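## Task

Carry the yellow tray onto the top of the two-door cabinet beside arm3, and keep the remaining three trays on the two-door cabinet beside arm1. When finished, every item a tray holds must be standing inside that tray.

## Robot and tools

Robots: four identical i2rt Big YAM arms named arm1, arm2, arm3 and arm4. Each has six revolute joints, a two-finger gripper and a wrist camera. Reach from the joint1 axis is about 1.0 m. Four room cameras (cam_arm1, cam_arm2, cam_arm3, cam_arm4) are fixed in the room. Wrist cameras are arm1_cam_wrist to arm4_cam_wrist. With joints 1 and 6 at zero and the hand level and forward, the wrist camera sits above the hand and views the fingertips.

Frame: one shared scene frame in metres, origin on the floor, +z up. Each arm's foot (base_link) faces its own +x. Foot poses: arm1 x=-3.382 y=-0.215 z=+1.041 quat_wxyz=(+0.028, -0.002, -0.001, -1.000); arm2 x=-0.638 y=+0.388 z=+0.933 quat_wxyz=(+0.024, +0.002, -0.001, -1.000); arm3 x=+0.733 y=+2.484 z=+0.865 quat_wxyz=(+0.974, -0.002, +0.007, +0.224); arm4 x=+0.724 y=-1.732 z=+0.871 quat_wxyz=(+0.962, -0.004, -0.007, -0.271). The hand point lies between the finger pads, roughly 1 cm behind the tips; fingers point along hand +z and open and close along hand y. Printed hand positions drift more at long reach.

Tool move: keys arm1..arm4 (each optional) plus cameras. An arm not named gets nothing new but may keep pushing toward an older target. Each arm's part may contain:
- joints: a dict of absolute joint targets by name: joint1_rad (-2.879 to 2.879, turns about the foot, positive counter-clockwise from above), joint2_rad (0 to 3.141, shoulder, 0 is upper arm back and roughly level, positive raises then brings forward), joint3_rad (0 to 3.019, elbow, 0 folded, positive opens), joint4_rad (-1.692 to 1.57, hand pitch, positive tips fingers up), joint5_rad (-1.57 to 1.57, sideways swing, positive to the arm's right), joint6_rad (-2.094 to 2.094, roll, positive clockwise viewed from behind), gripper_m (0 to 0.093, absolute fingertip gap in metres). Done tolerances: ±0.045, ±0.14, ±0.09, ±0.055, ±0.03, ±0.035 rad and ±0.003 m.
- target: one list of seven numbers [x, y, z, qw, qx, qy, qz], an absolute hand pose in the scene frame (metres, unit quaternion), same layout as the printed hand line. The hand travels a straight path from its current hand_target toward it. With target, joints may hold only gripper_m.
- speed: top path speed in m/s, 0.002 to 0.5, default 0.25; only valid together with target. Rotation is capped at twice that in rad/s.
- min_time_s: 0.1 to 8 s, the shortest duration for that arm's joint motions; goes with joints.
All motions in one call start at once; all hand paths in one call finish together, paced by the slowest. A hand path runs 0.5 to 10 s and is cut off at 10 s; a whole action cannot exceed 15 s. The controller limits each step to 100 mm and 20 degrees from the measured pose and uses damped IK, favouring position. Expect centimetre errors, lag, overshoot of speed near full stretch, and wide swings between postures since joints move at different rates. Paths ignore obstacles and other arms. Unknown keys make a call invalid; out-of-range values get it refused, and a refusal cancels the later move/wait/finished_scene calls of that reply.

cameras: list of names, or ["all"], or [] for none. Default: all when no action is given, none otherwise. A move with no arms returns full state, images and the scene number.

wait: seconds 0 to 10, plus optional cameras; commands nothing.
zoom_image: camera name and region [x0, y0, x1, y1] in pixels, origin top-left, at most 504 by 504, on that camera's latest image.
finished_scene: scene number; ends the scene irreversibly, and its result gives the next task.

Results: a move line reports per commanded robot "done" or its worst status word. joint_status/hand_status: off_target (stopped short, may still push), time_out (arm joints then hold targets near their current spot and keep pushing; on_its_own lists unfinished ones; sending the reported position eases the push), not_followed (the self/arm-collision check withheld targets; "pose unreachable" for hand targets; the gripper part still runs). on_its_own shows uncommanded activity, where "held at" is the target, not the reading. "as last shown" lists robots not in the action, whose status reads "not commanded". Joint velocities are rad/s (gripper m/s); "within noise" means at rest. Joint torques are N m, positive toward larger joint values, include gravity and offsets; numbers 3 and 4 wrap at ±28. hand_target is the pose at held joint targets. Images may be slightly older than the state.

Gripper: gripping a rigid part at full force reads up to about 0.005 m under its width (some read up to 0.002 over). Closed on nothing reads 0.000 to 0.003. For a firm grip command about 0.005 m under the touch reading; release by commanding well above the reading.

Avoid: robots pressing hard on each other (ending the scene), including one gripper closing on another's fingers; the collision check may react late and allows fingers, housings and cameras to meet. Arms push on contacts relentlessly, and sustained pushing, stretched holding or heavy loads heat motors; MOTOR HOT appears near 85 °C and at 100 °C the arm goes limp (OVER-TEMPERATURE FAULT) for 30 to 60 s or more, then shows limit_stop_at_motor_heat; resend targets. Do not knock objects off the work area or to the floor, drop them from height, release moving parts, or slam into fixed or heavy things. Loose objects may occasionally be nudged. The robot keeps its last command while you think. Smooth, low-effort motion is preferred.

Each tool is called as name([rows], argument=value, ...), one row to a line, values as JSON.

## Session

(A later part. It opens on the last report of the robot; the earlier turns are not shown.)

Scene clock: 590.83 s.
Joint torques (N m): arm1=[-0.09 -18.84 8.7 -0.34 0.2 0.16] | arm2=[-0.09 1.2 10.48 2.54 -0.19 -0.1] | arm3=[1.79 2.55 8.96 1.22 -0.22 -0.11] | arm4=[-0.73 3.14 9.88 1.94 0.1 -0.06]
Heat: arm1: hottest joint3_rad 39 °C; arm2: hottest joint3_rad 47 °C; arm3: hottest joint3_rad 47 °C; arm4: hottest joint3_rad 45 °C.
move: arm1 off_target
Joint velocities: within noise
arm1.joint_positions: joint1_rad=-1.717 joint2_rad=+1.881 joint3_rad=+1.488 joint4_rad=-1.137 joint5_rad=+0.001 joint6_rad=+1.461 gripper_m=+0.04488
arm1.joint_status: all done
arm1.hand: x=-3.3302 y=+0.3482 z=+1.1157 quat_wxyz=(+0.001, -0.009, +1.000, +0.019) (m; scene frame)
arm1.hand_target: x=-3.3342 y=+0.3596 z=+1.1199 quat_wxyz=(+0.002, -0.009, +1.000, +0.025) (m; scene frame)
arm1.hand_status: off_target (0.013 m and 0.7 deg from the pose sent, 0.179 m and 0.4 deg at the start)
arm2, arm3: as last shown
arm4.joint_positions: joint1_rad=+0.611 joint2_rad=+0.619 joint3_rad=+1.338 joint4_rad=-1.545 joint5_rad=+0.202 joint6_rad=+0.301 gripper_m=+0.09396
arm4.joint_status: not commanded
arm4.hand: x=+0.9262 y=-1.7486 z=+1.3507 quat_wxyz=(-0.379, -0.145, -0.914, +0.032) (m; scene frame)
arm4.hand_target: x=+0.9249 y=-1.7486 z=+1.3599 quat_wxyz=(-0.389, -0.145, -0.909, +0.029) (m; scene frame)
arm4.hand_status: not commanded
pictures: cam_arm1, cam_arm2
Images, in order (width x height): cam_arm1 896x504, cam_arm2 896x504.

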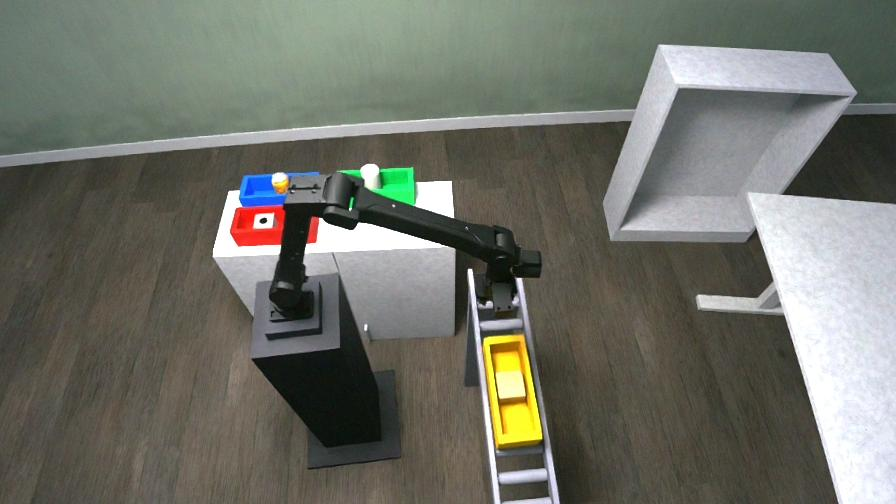

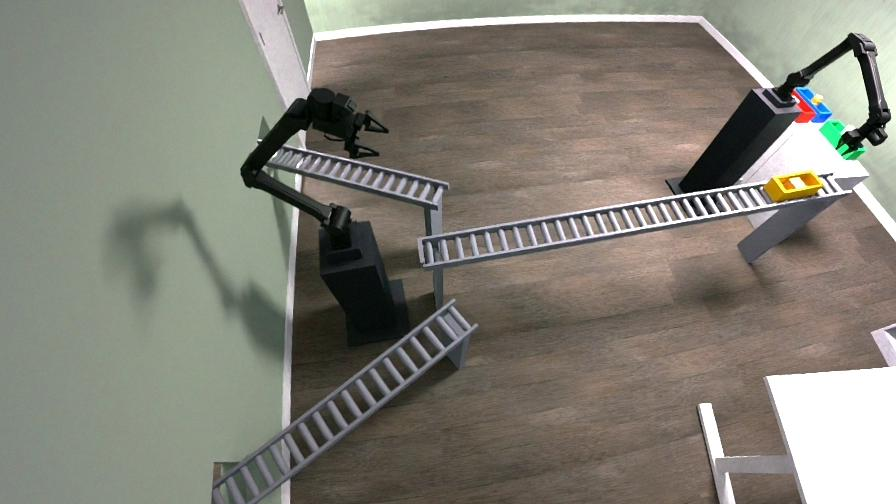

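move(arm2={"target": [-1.13, 0.39, 1.3, 0, 1, 0, 0], "speed": 0.3}, cameras=["arm2_cam_wrist", "cam_arm2"])

Scene clock: 602.53 s.
Joint torques (N m): arm1=[-0.03 -18.78 8.72 -0.34 0.21 0.16] | arm2=[1.14 -12.1 13.52 0.06 -0.17 -0.07] | arm3=[1.79 2.49 8.98 1.18 -0.23 -0.1] | arm4=[-0.32 2.78 10.09 1.91 0.04 -0.11]
Heat: arm1: hottest joint3_rad 39 °C; arm2: hottest joint3_rad 47 °C; arm3: hottest joint3_rad 47 °C; arm4: hottest joint3_rad 45 °C.
move: arm2 off_target
Joint velocities: within noise
arm1, arm3, arm4: as last shown
arm2.joint_positions: joint1_rad=-0.057 joint2_rad=+1.552 joint3_rad=+1.792 joint4_rad=-1.687 joint5_rad=+0.005 joint6_rad=+0.017 gripper_m=+0.09396
arm2.joint_status: not commanded
arm2.hand: x=-1.1232 y=+0.3941 z=+1.2864 quat_wxyz=(+0.001, -0.998, +0.013, +0.060) (m; scene frame)
arm2.hand_target: x=-1.1294 y=+0.3900 z=+1.2993 quat_wxyz=(+0.000, -0.997, +0.001, +0.072) (m; scene frame)
arm2.hand_status: off_target (0.016 m and 7.1 deg from the pose sent, 0.349 m and 76.3 deg at the start; a joint's target at an end of its range on 37 of 95 steps)
pictures: arm2_cam_wrist, cam_arm2
Images, in order (width x height): arm2_cam_wrist 896x504, cam_arm2 896x504.

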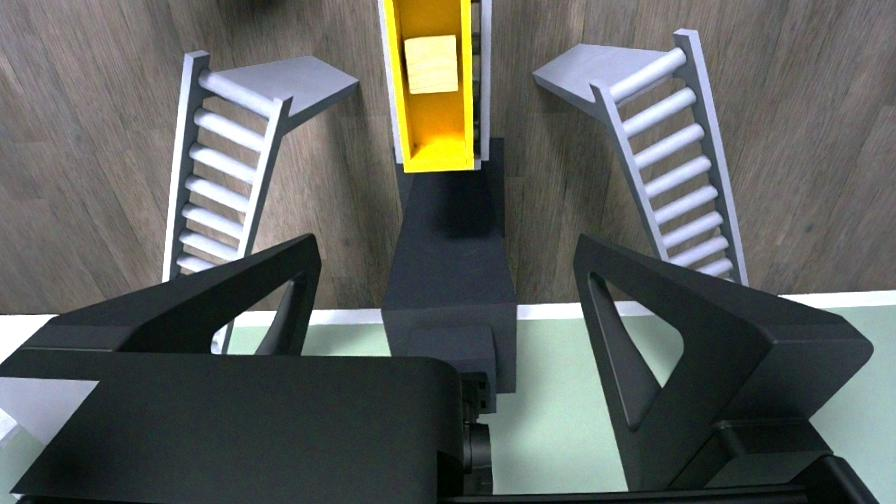

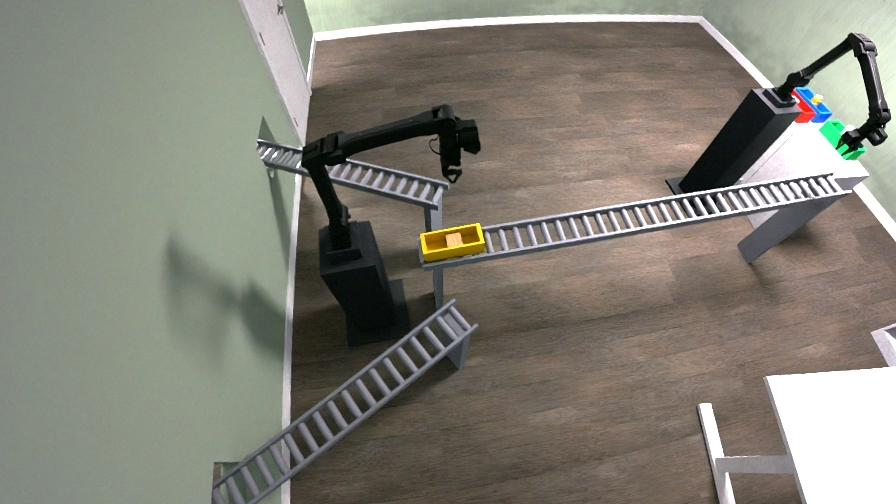

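zoom_image(camera="arm2_cam_wrist", region=[340, 0, 540, 200])

Scaled by 2.520 from the camera's 896x504 image, which has a finer 1280x720 frame.

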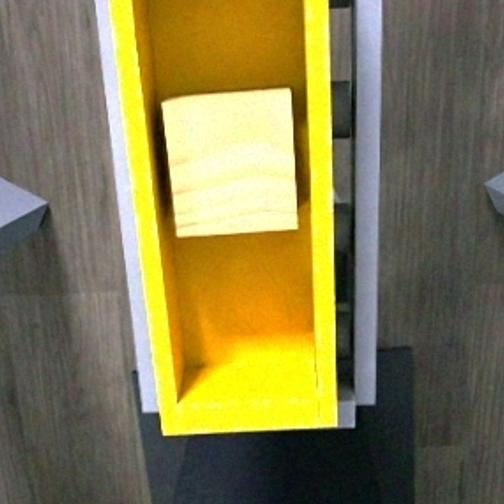

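move(arm2={"target": [-1.115, 0.322, 0.94, 0.0021, 1.0, 0.0087, -0.0173], "speed": 0.25, "joints": {"gripper_m": 0.065}}, cameras=["arm2_cam_wrist"])

Scene clock: 661.00 s.
Joint torques (N m): arm1=[0.03 -18.84 8.68 -0.29 0.23 0.15] | arm2=[1.08 -12.86 8.1 0.84 -0.11 0.14] | arm3=[1.96 2.43 8.95 1.18 -0.25 -0.11] | arm4=[-0.62 2.96 10.03 1.89 0.04 -0.11]
Heat: arm1: hottest joint3_rad 40 °C; arm2: hottest joint3_rad 51 °C; arm3: hottest joint3_rad 47 °C; arm4: hottest joint3_rad 45 °C.
move: arm2 done
Joint velocities: within noise
arm1, arm4: as last shown
arm2.joint_positions: joint1_rad=+0.084 joint2_rad=+1.768 joint3_rad=+1.128 joint4_rad=-0.900 joint5_rad=+0.005 joint6_rad=+0.105 gripper_m=+0.06509
arm2.joint_status: all done
arm2.hand: x=-1.1104 y=+0.3263 z=+0.9434 quat_wxyz=(-0.001, -1.000, -0.014, +0.014) (m; scene frame)
arm2.hand_target: x=-1.1149 y=+0.3220 z=+0.9400 quat_wxyz=(-0.002, -1.000, -0.009, +0.017) (m; scene frame)
arm2.hand_status: done (0.007 m and 0.7 deg from the pose sent, 0.354 m and 5.5 deg at the start)
arm3.joint_positions: joint1_rad=-1.060 joint2_rad=+0.642 joint3_rad=+1.412 joint4_rad=-1.094 joint5_rad=+0.003 joint6_rad=+0.008 gripper_m=+0.09398
arm3.joint_status: not commanded
arm3.hand: x=+0.9611 y=+2.3338 z=+1.4613 quat_wxyz=(-0.553, -0.244, -0.777, +0.177) (m; scene frame)
arm3.hand_target: x=+0.9591 y=+2.3391 z=+1.4718 quat_wxyz=(-0.560, -0.234, -0.775, +0.178) (m; scene frame)
arm3.hand_status: not commanded
pictures: arm2_cam_wrist
Images, in order (width x height): arm2_cam_wrist 896x504.

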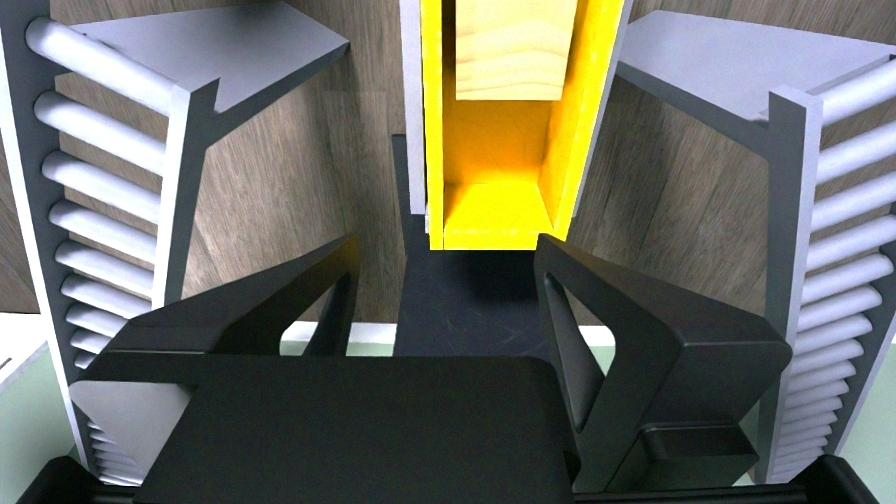

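move(arm2={"target": [-1.0975, 0.312, 0.868, 0.0021, 1.0, 0.0087, -0.0173], "speed": 0.15}, cameras=["arm2_cam_wrist", "cam_arm2"])

zoom_image(camera="cam_arm2", region=[380, 160, 540, 320])

Scene clock: 675.30 s.
Joint torques (N m): arm1=[-0.32 -19.14 8.72 -0.31 0.22 0.15] | arm2=[1.26 -12.63 6.6 0.94 -0.08 0.18] | arm3=[1.73 2.61 8.92 1.2 -0.24 -0.11] | arm4=[-0.21 3.84 10.03 1.92 0.04 -0.08]
Heat: arm1: hottest joint3_rad 40 °C; arm2: hottest joint3_rad 48 °C; arm3: hottest joint3_rad 47 °C; arm4: hottest joint3_rad 45 °C.
move: arm2 done
Joint velocities: within noise
arm1, arm3, arm4: as last shown
arm2.joint_positions: joint1_rad=+0.110 joint2_rad=+1.868 joint3_rad=+1.035 joint4_rad=-0.702 joint5_rad=+0.005 joint6_rad=+0.132 gripper_m=+0.06509
arm2.joint_status: not commanded
arm2.hand: x=-1.0954 y=+0.3161 z=+0.8734 quat_wxyz=(-0.002, -1.000, -0.013, +0.016) (m; scene frame)
arm2.hand_target: x=-1.0973 y=+0.3120 z=+0.8680 quat_wxyz=(-0.002, -1.000, -0.009, +0.017) (m; scene frame)
arm2.hand_status: done (0.007 m and 0.5 deg from the pose sent, 0.078 m and 0.7 deg at the start)
pictures: arm2_cam_wrist, cam_arm2
Images, in order (width x height): arm2_cam_wrist 896x504, cam_arm2 896x504.

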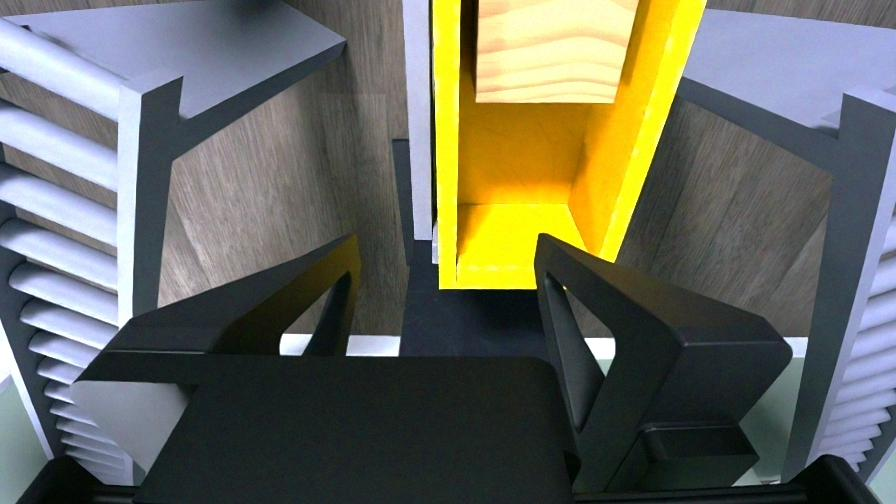

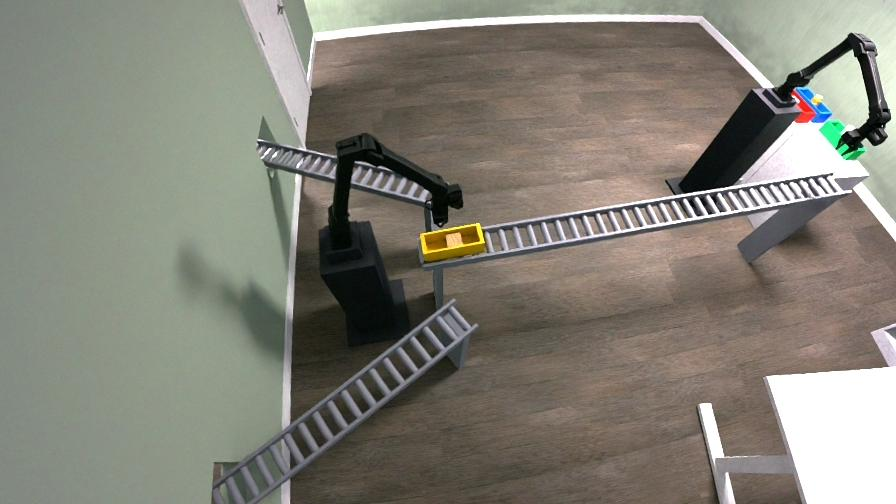

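Scaled by 3.150 from the camera's 896x504 image, which has a finer 1280x720 frame.

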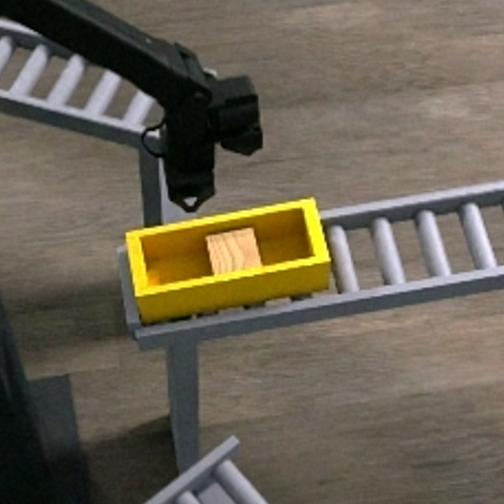

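move(arm2={"target": [-1.0975, 0.312, 0.7745, 0.0021, 1.0, 0.0087, -0.0173], "speed": 0.15}, cameras=["arm2_cam_wrist"])

move(arm2={"joints": {"gripper_m": 0.003}}, cameras=["arm2_cam_wrist"])

Scene clock: 686.30 s.
Joint torques (N m): arm1=[-0.21 -19.02 8.7 -0.25 0.23 0.15] | arm2=[0.97 -13.45 5.56 0.84 -0.07 0.17] | arm3=[1.73 2.43 8.94 1.16 -0.24 -0.11] | arm4=[-0.73 3.37 10.03 2.04 0.04 -0.05]
Heat: arm1: hottest joint3_rad 40 °C; arm2: hottest joint3_rad 46 °C; arm3: hottest joint3_rad 47 °C; arm4: hottest joint3_rad 45 °C.
move: arm2 done
Joint velocities: within noise
arm1, arm3, arm4: as last shown
arm2.joint_positions: joint1_rad=+0.110 joint2_rad=+2.078 joint3_rad=+1.023 joint4_rad=-0.485 joint5_rad=+0.005 joint6_rad=+0.132 gripper_m=+0.06509
arm2.joint_status: not commanded
arm2.hand: x=-1.0928 y=+0.3162 z=+0.7796 quat_wxyz=(-0.001, -1.000, -0.013, +0.014) (m; scene frame)
arm2.hand_target: x=-1.0975 y=+0.3120 z=+0.7747 quat_wxyz=(-0.002, -1.000, -0.009, +0.017) (m; scene frame)
arm2.hand_status: done (0.008 m and 0.6 deg from the pose sent, 0.099 m and 0.5 deg at the start)
pictures: arm2_cam_wrist
Images, in order (width x height): arm2_cam_wrist 896x504.

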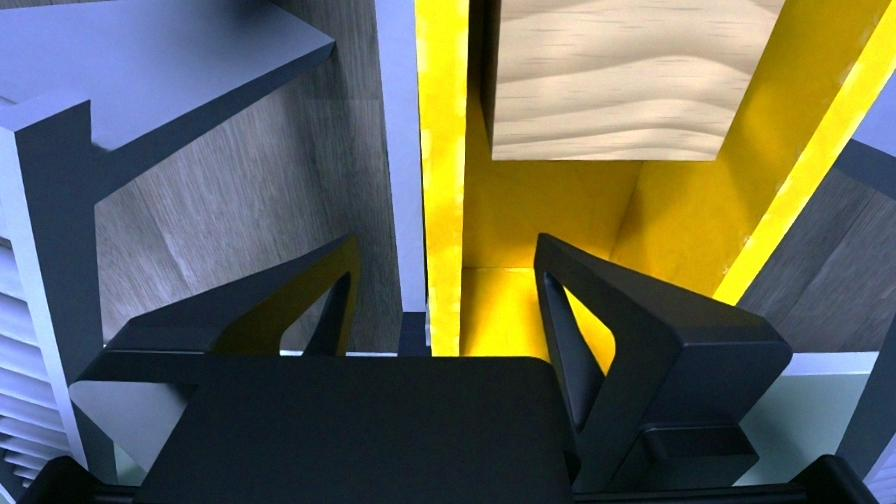

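Scene clock: 687.03 s.
Joint torques (N m): arm1=[-0.26 -18.84 8.69 -0.29 0.22 0.15] | arm2=[1.26 -13.57 5.6 0.8 -0.07 0.17] | arm3=[1.96 2.61 8.96 1.14 -0.23 -0.09] | arm4=[-0.67 3.84 9.98 1.87 0.07 -0.04]
Heat: arm1: hottest joint3_rad 40 °C; arm2: hottest joint3_rad 46 °C; arm3: hottest joint3_rad 47 °C; arm4: hottest joint3_rad 45 °C.
move: arm2 off_target
Joint velocities: within noise
arm1, arm3, arm4: as last shown
arm2.joint_positions: joint1_rad=+0.110 joint2_rad=+2.078 joint3_rad=+1.023 joint4_rad=-0.485 joint5_rad=+0.004 joint6_rad=+0.132 gripper_m=+0.01205
arm2.joint_status: gripper_m off_target (ended at +0.01209, target +0.00300)
arm2.hand: x=-1.0928 y=+0.3160 z=+0.7796 quat_wxyz=(-0.001, -1.000, -0.013, +0.014) (m; scene frame)
arm2.hand_target: x=-1.0975 y=+0.3120 z=+0.7747 quat_wxyz=(-0.002, -1.000, -0.009, +0.017) (m; scene frame)
arm2.hand_status: not commanded
pictures: arm2_cam_wrist
Images, in order (width x height): arm2_cam_wrist 896x504.

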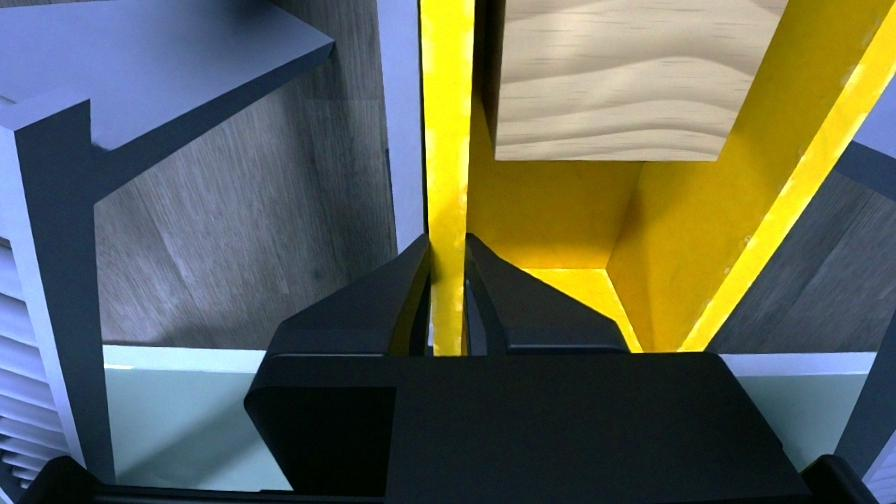

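move(arm2={"target": [-1.0975, 0.312, 0.92, 0.0046, 0.9994, 0.0087, -0.0347], "speed": 0.12}, cameras=["arm2_cam_wrist", "cam_arm2"])

zoom_image(camera="cam_arm2", region=[380, 120, 580, 320])

Scene clock: 711.53 s.
Joint torques (N m): arm1=[-0.26 -18.73 8.68 -0.29 0.22 0.14] | arm2=[1.08 -15.62 9.1 0.17 0.19 0.17] | arm3=[1.9 2.37 8.98 1.13 -0.23 -0.11] | arm4=[-0.62 3.14 10.02 2.02 0.06 -0.08]
Heat: arm1: hottest joint3_rad 40 °C; arm2: hottest joint3_rad 43 °C; arm3: hottest joint3_rad 47 °C; arm4: hottest joint3_rad 45 °C.
move: arm2 off_target
Joint velocities: within noise
arm1, arm3, arm4: as last shown
arm2.joint_positions: joint1_rad=+0.112 joint2_rad=+1.794 joint3_rad=+1.010 joint4_rad=-0.770 joint5_rad=-0.001 joint6_rad=+0.134 gripper_m=+0.01206
arm2.joint_status: not commanded
arm2.hand: x=-1.0789 y=+0.3167 z=+0.8985 quat_wxyz=(-0.003, -1.000, -0.013, +0.007) (m; scene frame)
arm2.hand_target: x=-1.0968 y=+0.3120 z=+0.9200 quat_wxyz=(-0.005, -0.999, -0.009, +0.035) (m; scene frame)
arm2.hand_status: off_target (0.029 m and 3.2 deg from the pose sent, 0.141 m and 2.5 deg at the start)
pictures: arm2_cam_wrist, cam_arm2
Images, in order (width x height): arm2_cam_wrist 896x504, cam_arm2 896x504.

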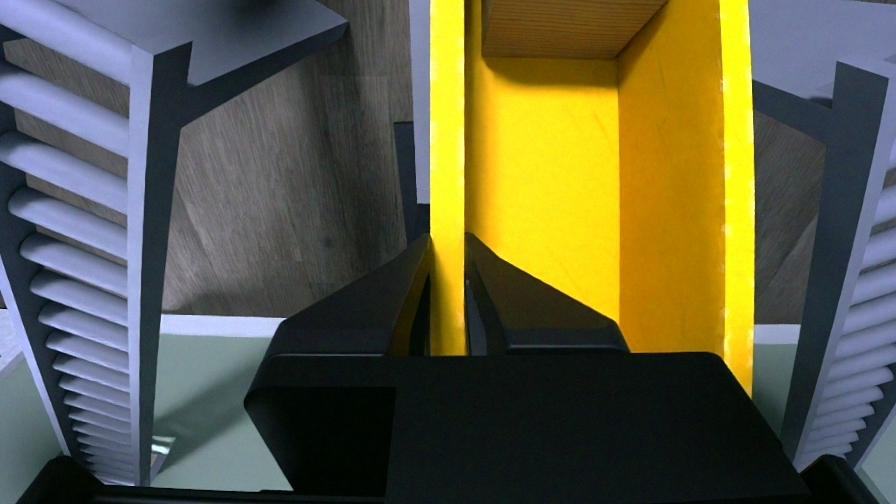

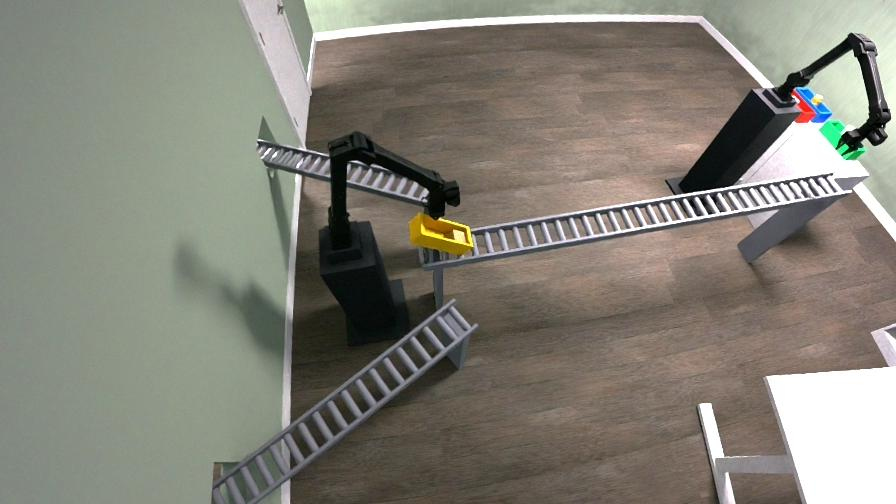

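Scaled by 2.520 from the camera's 896x504 image, which has a finer 1280x720 frame.

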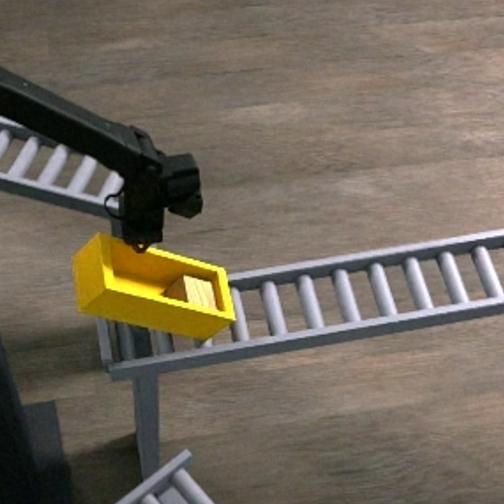

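move(arm2={"target": [-1.133, 0.312, 0.82, 0.0046, 0.9994, 0.0087, -0.0347], "speed": 0.1}, cameras=["arm2_cam_wrist", "cam_arm2"])

zoom_image(camera="cam_arm2", region=[380, 120, 580, 320])

Scene clock: 723.83 s.
Joint torques (N m): arm1=[-0.03 -18.73 8.73 -0.28 0.22 0.16] | arm2=[-0.21 -8.41 10.69 3.49 0.44 -0.04] | arm3=[1.73 2.32 8.98 1.18 -0.22 -0.11] | arm4=[-0.79 3.78 10.04 1.88 0.04 -0.1]
Heat: arm1: hottest joint3_rad 40 °C; arm2: hottest joint3_rad 43 °C; arm3: hottest joint3_rad 47 °C; arm4: hottest joint3_rad 45 °C.
move: arm2 off_target
Joint velocities: within noise
arm1, arm3, arm4: as last shown
arm2.joint_positions: joint1_rad=+0.117 joint2_rad=+1.939 joint3_rad=+1.046 joint4_rad=-0.666 joint5_rad=-0.007 joint6_rad=+0.149 gripper_m=+0.01206
arm2.joint_status: not commanded
arm2.hand: x=-1.0948 y=+0.3107 z=+0.8450 quat_wxyz=(-0.006, -1.000, -0.008, +0.003) (m; scene frame)
arm2.hand_target: x=-1.1291 y=+0.3127 z=+0.8235 quat_wxyz=(-0.004, -0.999, -0.009, +0.034) (m; scene frame)
arm2.hand_status: off_target (0.046 m and 3.6 deg from the pose sent, 0.096 m and 3.2 deg at the start)
pictures: arm2_cam_wrist, cam_arm2
Images, in order (width x height): arm2_cam_wrist 896x504, cam_arm2 896x504.

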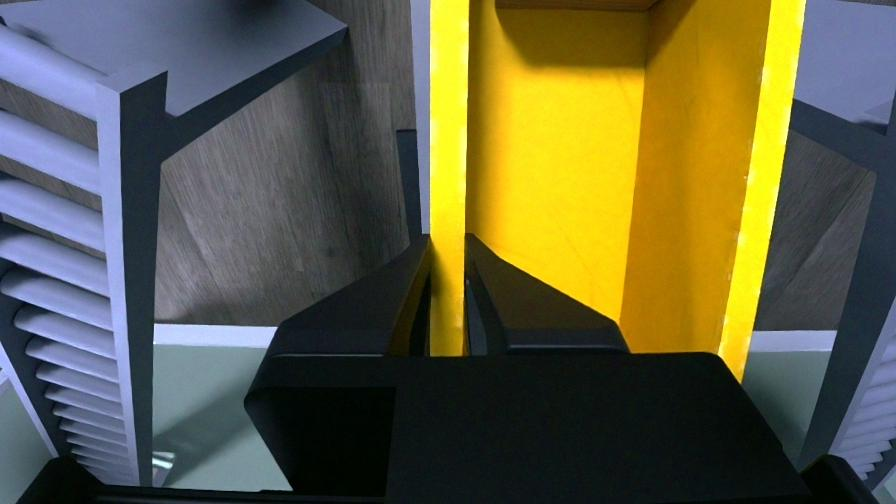

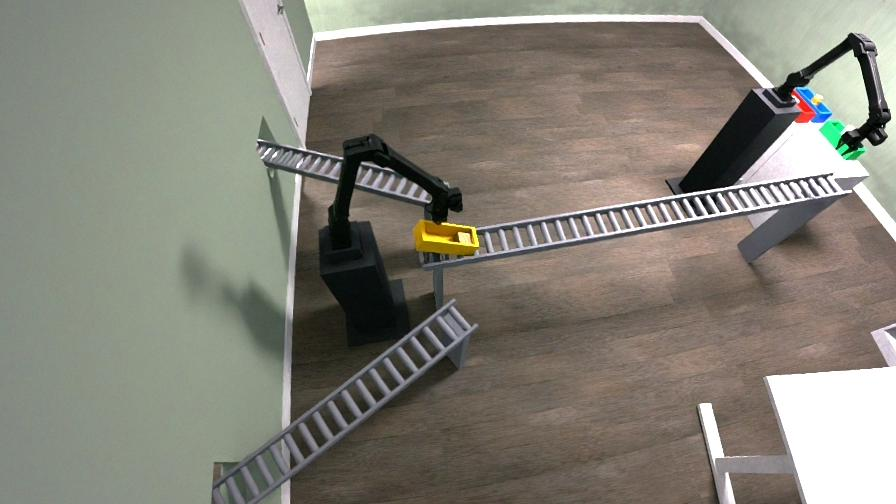

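Scaled by 2.520 from the camera's 896x504 image, which has a finer 1280x720 frame.

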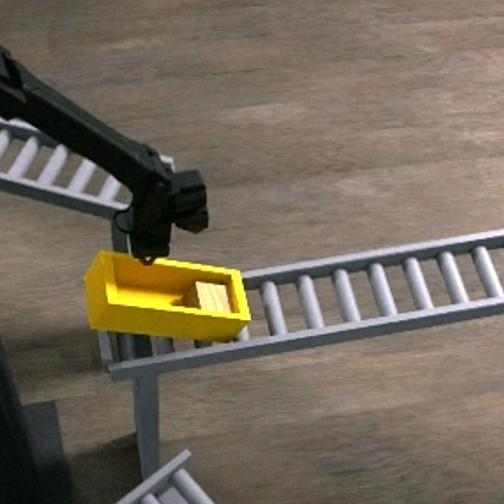

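move(arm2={"target": [-1.118, 0.312, 0.765, 0.0046, 0.9994, 0.0087, -0.0347], "speed": 0.1}, cameras=["arm2_cam_wrist", "cam_arm2"])

zoom_image(camera="cam_arm2", region=[380, 120, 580, 320])

Scene clock: 729.03 s.
Joint torques (N m): arm1=[-0.09 -18.84 8.8 -0.32 0.22 0.16] | arm2=[-0.62 -7.12 9.61 6.49 0.83 -0.05] | arm3=[1.9 2.43 8.94 1.13 -0.22 -0.11] | arm4=[-1.32 3.14 9.84 1.88 0.04 -0.08]
Heat: arm1: hottest joint3_rad 41 °C; arm2: hottest joint3_rad 43 °C; arm3: hottest joint3_rad 47 °C; arm4: hottest joint3_rad 46 °C.
move: arm2 off_target
Joint velocities: within noise
arm1.joint_positions: joint1_rad=-1.717 joint2_rad=+1.881 joint3_rad=+1.488 joint4_rad=-1.137 joint5_rad=+0.001 joint6_rad=+1.461 gripper_m=+0.04488
arm1.joint_status: not commanded
arm1.hand: x=-3.3302 y=+0.3482 z=+1.1157 quat_wxyz=(+0.001, -0.009, +1.000, +0.019) (m; scene frame)
arm1.hand_target: x=-3.3342 y=+0.3596 z=+1.1199 quat_wxyz=(+0.002, -0.009, +1.000, +0.025) (m; scene frame)
arm1.hand_status: not commanded
arm2.joint_positions: joint1_rad=+0.126 joint2_rad=+2.014 joint3_rad=+0.999 joint4_rad=-0.617 joint5_rad=-0.014 joint6_rad=+0.154 gripper_m=+0.01206
arm2.joint_status: not commanded
arm2.hand: x=-1.0625 y=+0.3106 z=+0.8027 quat_wxyz=(-0.003, -0.999, -0.010, -0.033) (m; scene frame)
arm2.hand_target: x=-1.1113 y=+0.3131 z=+0.7747 quat_wxyz=(-0.003, -0.999, -0.008, +0.032) (m; scene frame)
arm2.hand_status: off_target (0.067 m and 7.8 deg from the pose sent, 0.083 m and 3.6 deg at the start)
arm3: as last shown
arm4.joint_positions: joint1_rad=+0.611 joint2_rad=+0.619 joint3_rad=+1.338 joint4_rad=-1.545 joint5_rad=+0.202 joint6_rad=+0.301 gripper_m=+0.09396
arm4.joint_status: not commanded
arm4.hand: x=+0.9262 y=-1.7486 z=+1.3507 quat_wxyz=(-0.379, -0.145, -0.914, +0.032) (m; scene frame)
arm4.hand_target: x=+0.9249 y=-1.7486 z=+1.3599 quat_wxyz=(-0.389, -0.145, -0.909, +0.029) (m; scene frame)
arm4.hand_status: not commanded
pictures: arm2_cam_wrist, cam_arm2
Images, in order (width x height): arm2_cam_wrist 896x504, cam_arm2 896x504.

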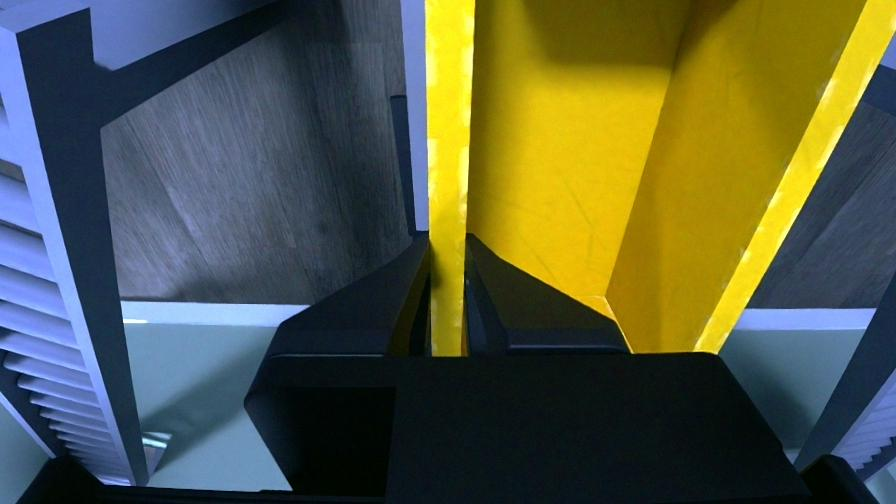

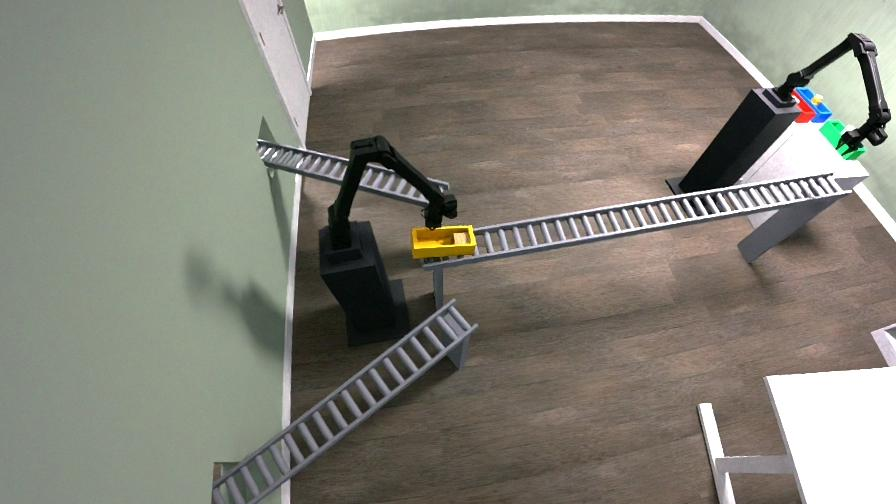

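Scaled by 2.520 from the camera's 896x504 image, which has a finer 1280x720 frame.

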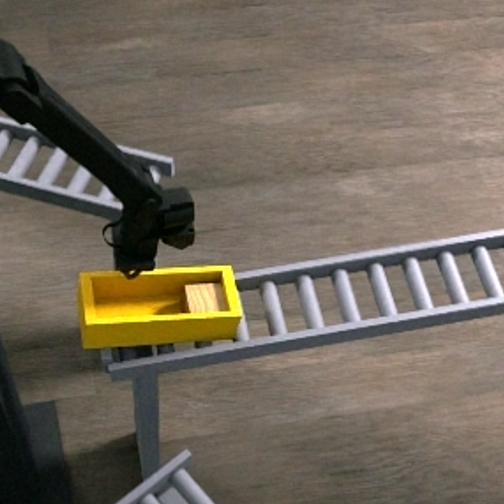

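move(arm2={"target": [-1.12, 0.312, 0.86, 0.0021, 1.0, 0.0087, -0.0173], "speed": 0.12}, cameras=[])

move(arm2={"target": [-1.175, 0.312, 0.85, 0.0021, 1.0, 0.0087, -0.0173], "speed": 0.12}, cameras=["arm2_cam_wrist", "cam_arm2"])

zoom_image(camera="cam_arm2", region=[380, 120, 580, 320])

Scene clock: 738.33 s.
Joint torques (N m): arm1=[0.03 -18.9 8.69 -0.31 0.22 0.16] | arm2=[-0.15 -15.79 9.42 0.1 0.18 -0.07] | arm3=[1.85 2.43 8.94 1.14 -0.23 -0.1] | arm4=[-0.5 3.43 9.89 1.96 0.05 -0.07]
Heat: arm1: hottest joint3_rad 41 °C; arm2: hottest joint3_rad 43 °C; arm3: hottest joint3_rad 47 °C; arm4: hottest joint3_rad 46 °C.
move: arm2 off_target
Joint velocities: within noise
arm1, arm3, arm4: as last shown
arm2.joint_positions: joint1_rad=+0.119 joint2_rad=+1.956 joint3_rad=+1.061 joint4_rad=-0.695 joint5_rad=+0.000 joint6_rad=+0.154 gripper_m=+0.01206
arm2.joint_status: not commanded
arm2.hand: x=-1.0921 y=+0.3114 z=+0.8410 quat_wxyz=(+0.000, -1.000, -0.007, -0.012) (m; scene frame)
arm2.hand_target: x=-1.1191 y=+0.3122 z=+0.8606 quat_wxyz=(-0.002, -1.000, -0.009, +0.018) (m; scene frame)
arm2.hand_status: off_target (0.034 m and 3.3 deg from the pose sent, 0.081 m and 5.8 deg at the start)
pictures: none
No camera images: "cameras" was empty.

Scene clock: 739.50 s.
Joint torques (N m): arm1=[-0.03 -18.9 8.73 -0.29 0.22 0.15] | arm2=[-1.03 -11.93 14.87 2.77 0.34 -0.13] | arm3=[1.55 2.43 8.96 1.2 -0.24 -0.11] | arm4=[-1.03 3.66 10.17 2.04 0.04 -0.09]
Heat: arm1: hottest joint3_rad 41 °C; arm2: hottest joint3_rad 43 °C; arm3: hottest joint3_rad 47 °C; arm4: hottest joint3_rad 46 °C.
move: arm2 off_target
Joint velocities: within noise
arm1, arm4: as last shown
arm2.joint_positions: joint1_rad=+0.113 joint2_rad=+1.989 joint3_rad=+1.172 joint4_rad=-0.834 joint5_rad=-0.003 joint6_rad=+0.145 gripper_m=+0.01206
arm2.joint_status: not commanded
arm2.hand: x=-1.1108 y=+0.3106 z=+0.8544 quat_wxyz=(+0.003, -0.999, -0.008, -0.041) (m; scene frame)
arm2.hand_target: x=-1.1696 y=+0.3133 z=+0.8557 quat_wxyz=(-0.001, -1.000, -0.008, +0.017) (m; scene frame)
arm2.hand_status: off_target (0.064 m and 6.7 deg from the pose sent, 0.083 m and 3.4 deg at the start)
arm3.joint_positions: joint1_rad=-1.060 joint2_rad=+0.642 joint3_rad=+1.412 joint4_rad=-1.094 joint5_rad=+0.003 joint6_rad=+0.008 gripper_m=+0.09398
arm3.joint_status: not commanded
arm3.hand: x=+0.9611 y=+2.3338 z=+1.4613 quat_wxyz=(-0.553, -0.244, -0.777, +0.177) (m; scene frame)
arm3.hand_target: x=+0.9591 y=+2.3391 z=+1.4718 quat_wxyz=(-0.560, -0.234, -0.775, +0.178) (m; scene frame)
arm3.hand_status: not commanded
pictures: arm2_cam_wrist, cam_arm2
Images, in order (width x height): arm2_cam_wrist 896x504, cam_arm2 896x504.

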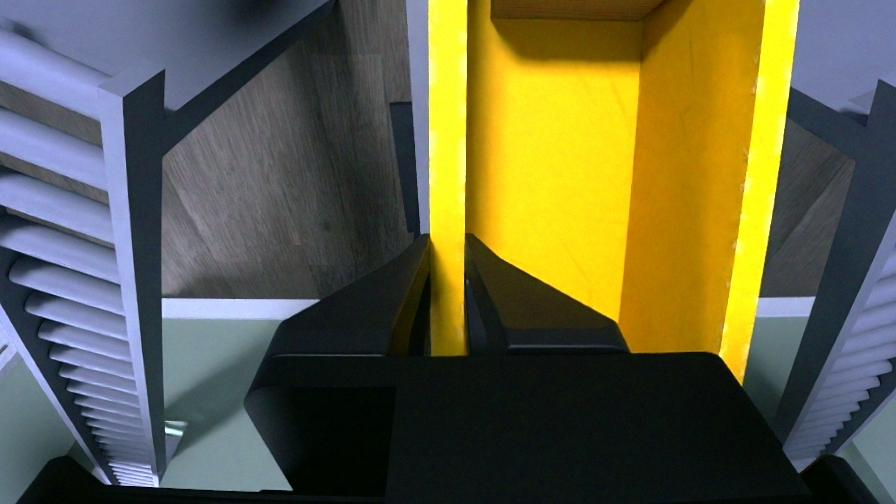

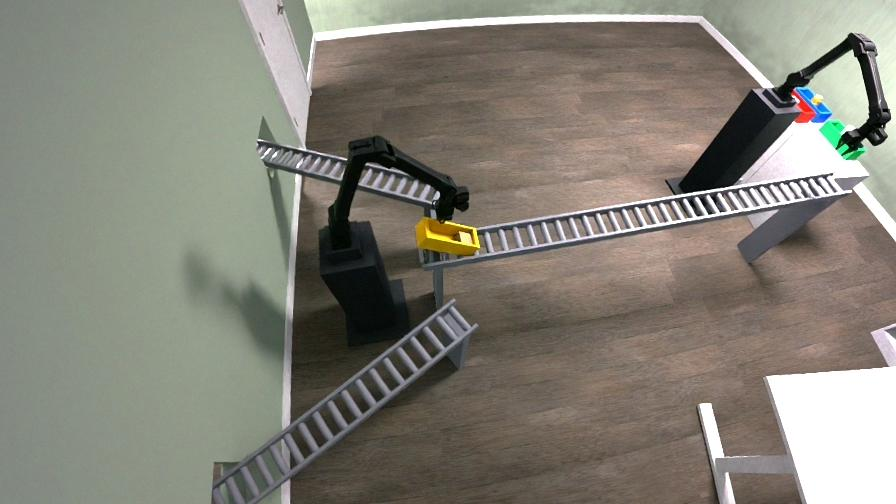

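Scaled by 2.520 from the camera's 896x504 image, which has a finer 1280x720 frame.

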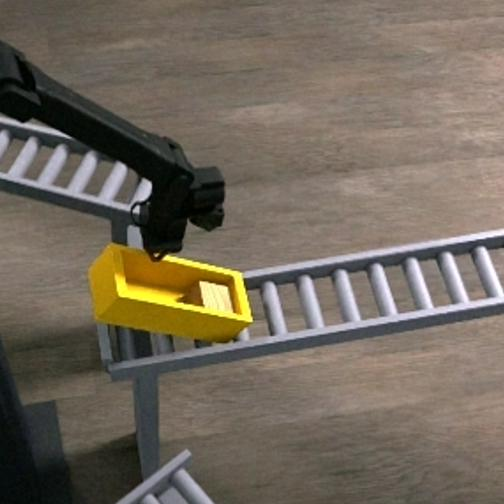

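move(arm2={"target": [-1.185, 0.312, 0.765, 0.0046, 0.997, 0.0087, -0.075], "speed": 0.1}, cameras=["arm2_cam_wrist", "cam_arm2"])

zoom_image(camera="cam_arm2", region=[380, 120, 580, 320])

Scene clock: 752.53 s.
Joint torques (N m): arm1=[-0.09 -19.08 8.7 -0.36 0.21 0.16] | arm2=[-1.2 -9.35 12.45 8.03 1.25 -0.11] | arm3=[1.96 2.26 8.92 1.16 -0.21 -0.11] | arm4=[-0.67 4.13 9.95 1.85 0.02 -0.06]
Heat: arm1: hottest joint3_rad 41 °C; arm2: hottest joint3_rad 46 °C; arm3: hottest joint3_rad 47 °C; arm4: hottest joint3_rad 46 °C.
move: arm2 off_target
Joint velocities: within noise
arm1, arm3, arm4: as last shown
arm2.joint_positions: joint1_rad=+0.124 joint2_rad=+2.042 joint3_rad=+1.046 joint4_rad=-0.658 joint5_rad=-0.010 joint6_rad=+0.151 gripper_m=+0.01208
arm2.joint_status: not commanded
arm2.hand: x=-1.0720 y=+0.3107 z=+0.8007 quat_wxyz=(+0.000, -0.999, -0.010, -0.043) (m; scene frame)
arm2.hand_target: x=-1.1559 y=+0.3140 z=+0.7892 quat_wxyz=(-0.002, -0.998, -0.007, +0.070) (m; scene frame)
arm2.hand_status: off_target (0.118 m and 13.6 deg from the pose sent, 0.116 m and 13.4 deg at the start; pose on its path clipped on 29 of 52 steps)
pictures: arm2_cam_wrist, cam_arm2
Images, in order (width x height): arm2_cam_wrist 896x504, cam_arm2 896x504.

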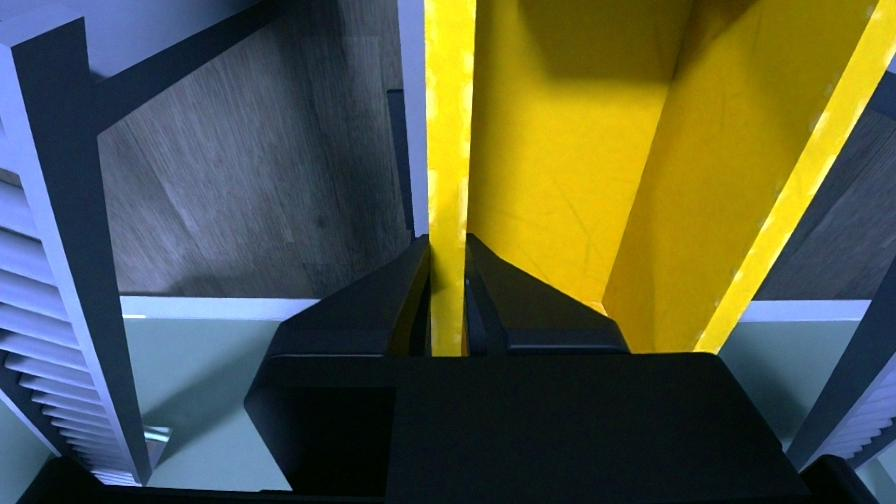

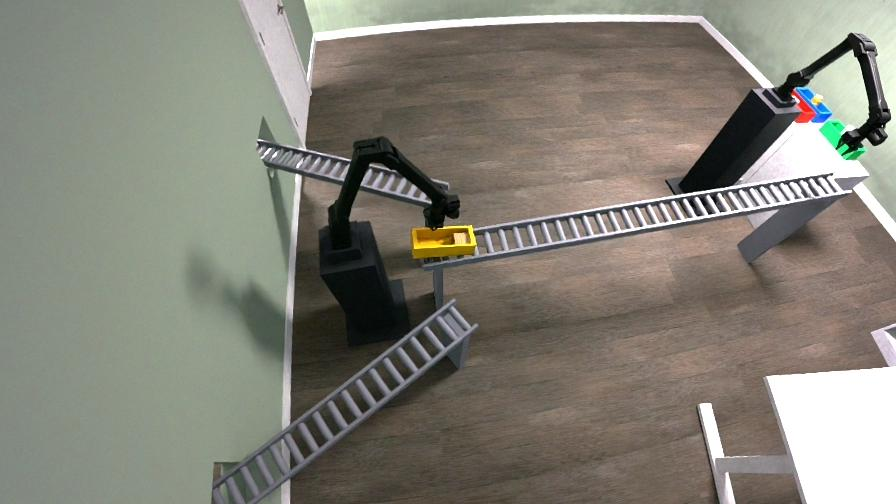

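Scaled by 2.520 from the camera's 896x504 image, which has a finer 1280x720 frame.

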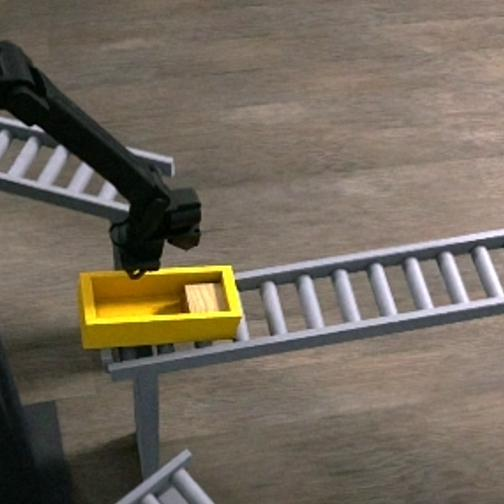

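move(arm2={"joints": {"joint1_rad": 0.118, "joint2_rad": 2.03, "joint3_rad": 1.05, "joint4_rad": -0.64, "joint5_rad": -0.006, "joint6_rad": 0.151}, "min_time_s": 1.0}, cameras=["arm2_cam_wrist", "cam_arm2"])

zoom_image(camera="cam_arm2", region=[380, 160, 520, 300])

Scene clock: 772.80 s.
Joint torques (N m): arm1=[-0.26 -19.08 8.69 -0.32 0.22 0.16] | arm2=[0.15 -14.8 6.06 0.85 0.25 0.04] | arm3=[1.79 2.37 8.95 1.14 -0.23 -0.11] | arm4=[-1.03 3.19 10 1.96 0.04 -0.06]
Heat: arm1: hottest joint3_rad 41 °C; arm2: hottest joint3_rad 48 °C; arm3: hottest joint3_rad 47 °C; arm4: hottest joint3_rad 46 °C.
move: arm2 done
Joint velocities: within noise
arm1, arm3, arm4: as last shown
arm2.joint_positions: joint1_rad=+0.124 joint2_rad=+2.035 joint3_rad=+1.035 joint4_rad=-0.658 joint5_rad=-0.013 joint6_rad=+0.153 gripper_m=+0.01208
arm2.joint_status: all done
arm2.hand: x=-1.0676 y=+0.3109 z=+0.8015 quat_wxyz=(-0.001, -0.999, -0.010, -0.046) (m; scene frame)
arm2.hand_target: x=-1.0823 y=+0.3123 z=+0.8063 quat_wxyz=(+0.000, -1.000, -0.008, -0.026) (m; scene frame)
arm2.hand_status: not commanded
pictures: arm2_cam_wrist, cam_arm2
Images, in order (width x height): arm2_cam_wrist 896x504, cam_arm2 896x504.

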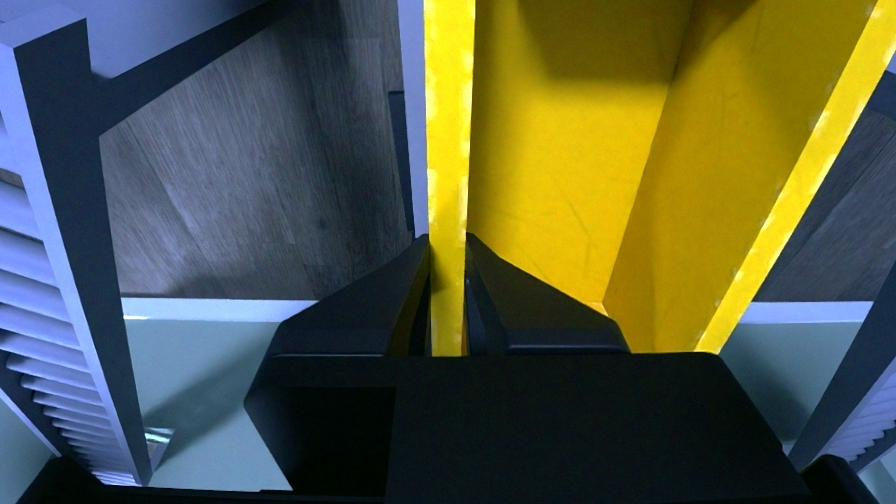

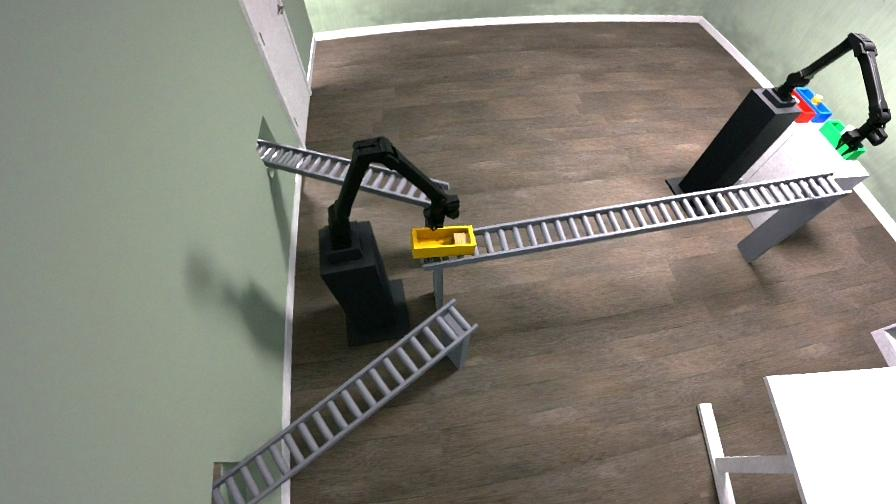

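Scaled by 3.600 from the camera's 896x504 image, which has a finer 1280x720 frame.

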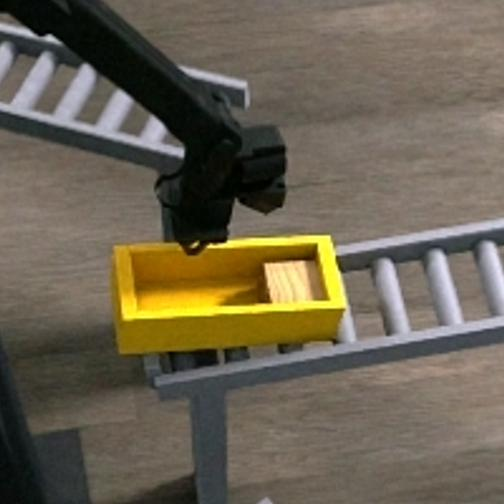

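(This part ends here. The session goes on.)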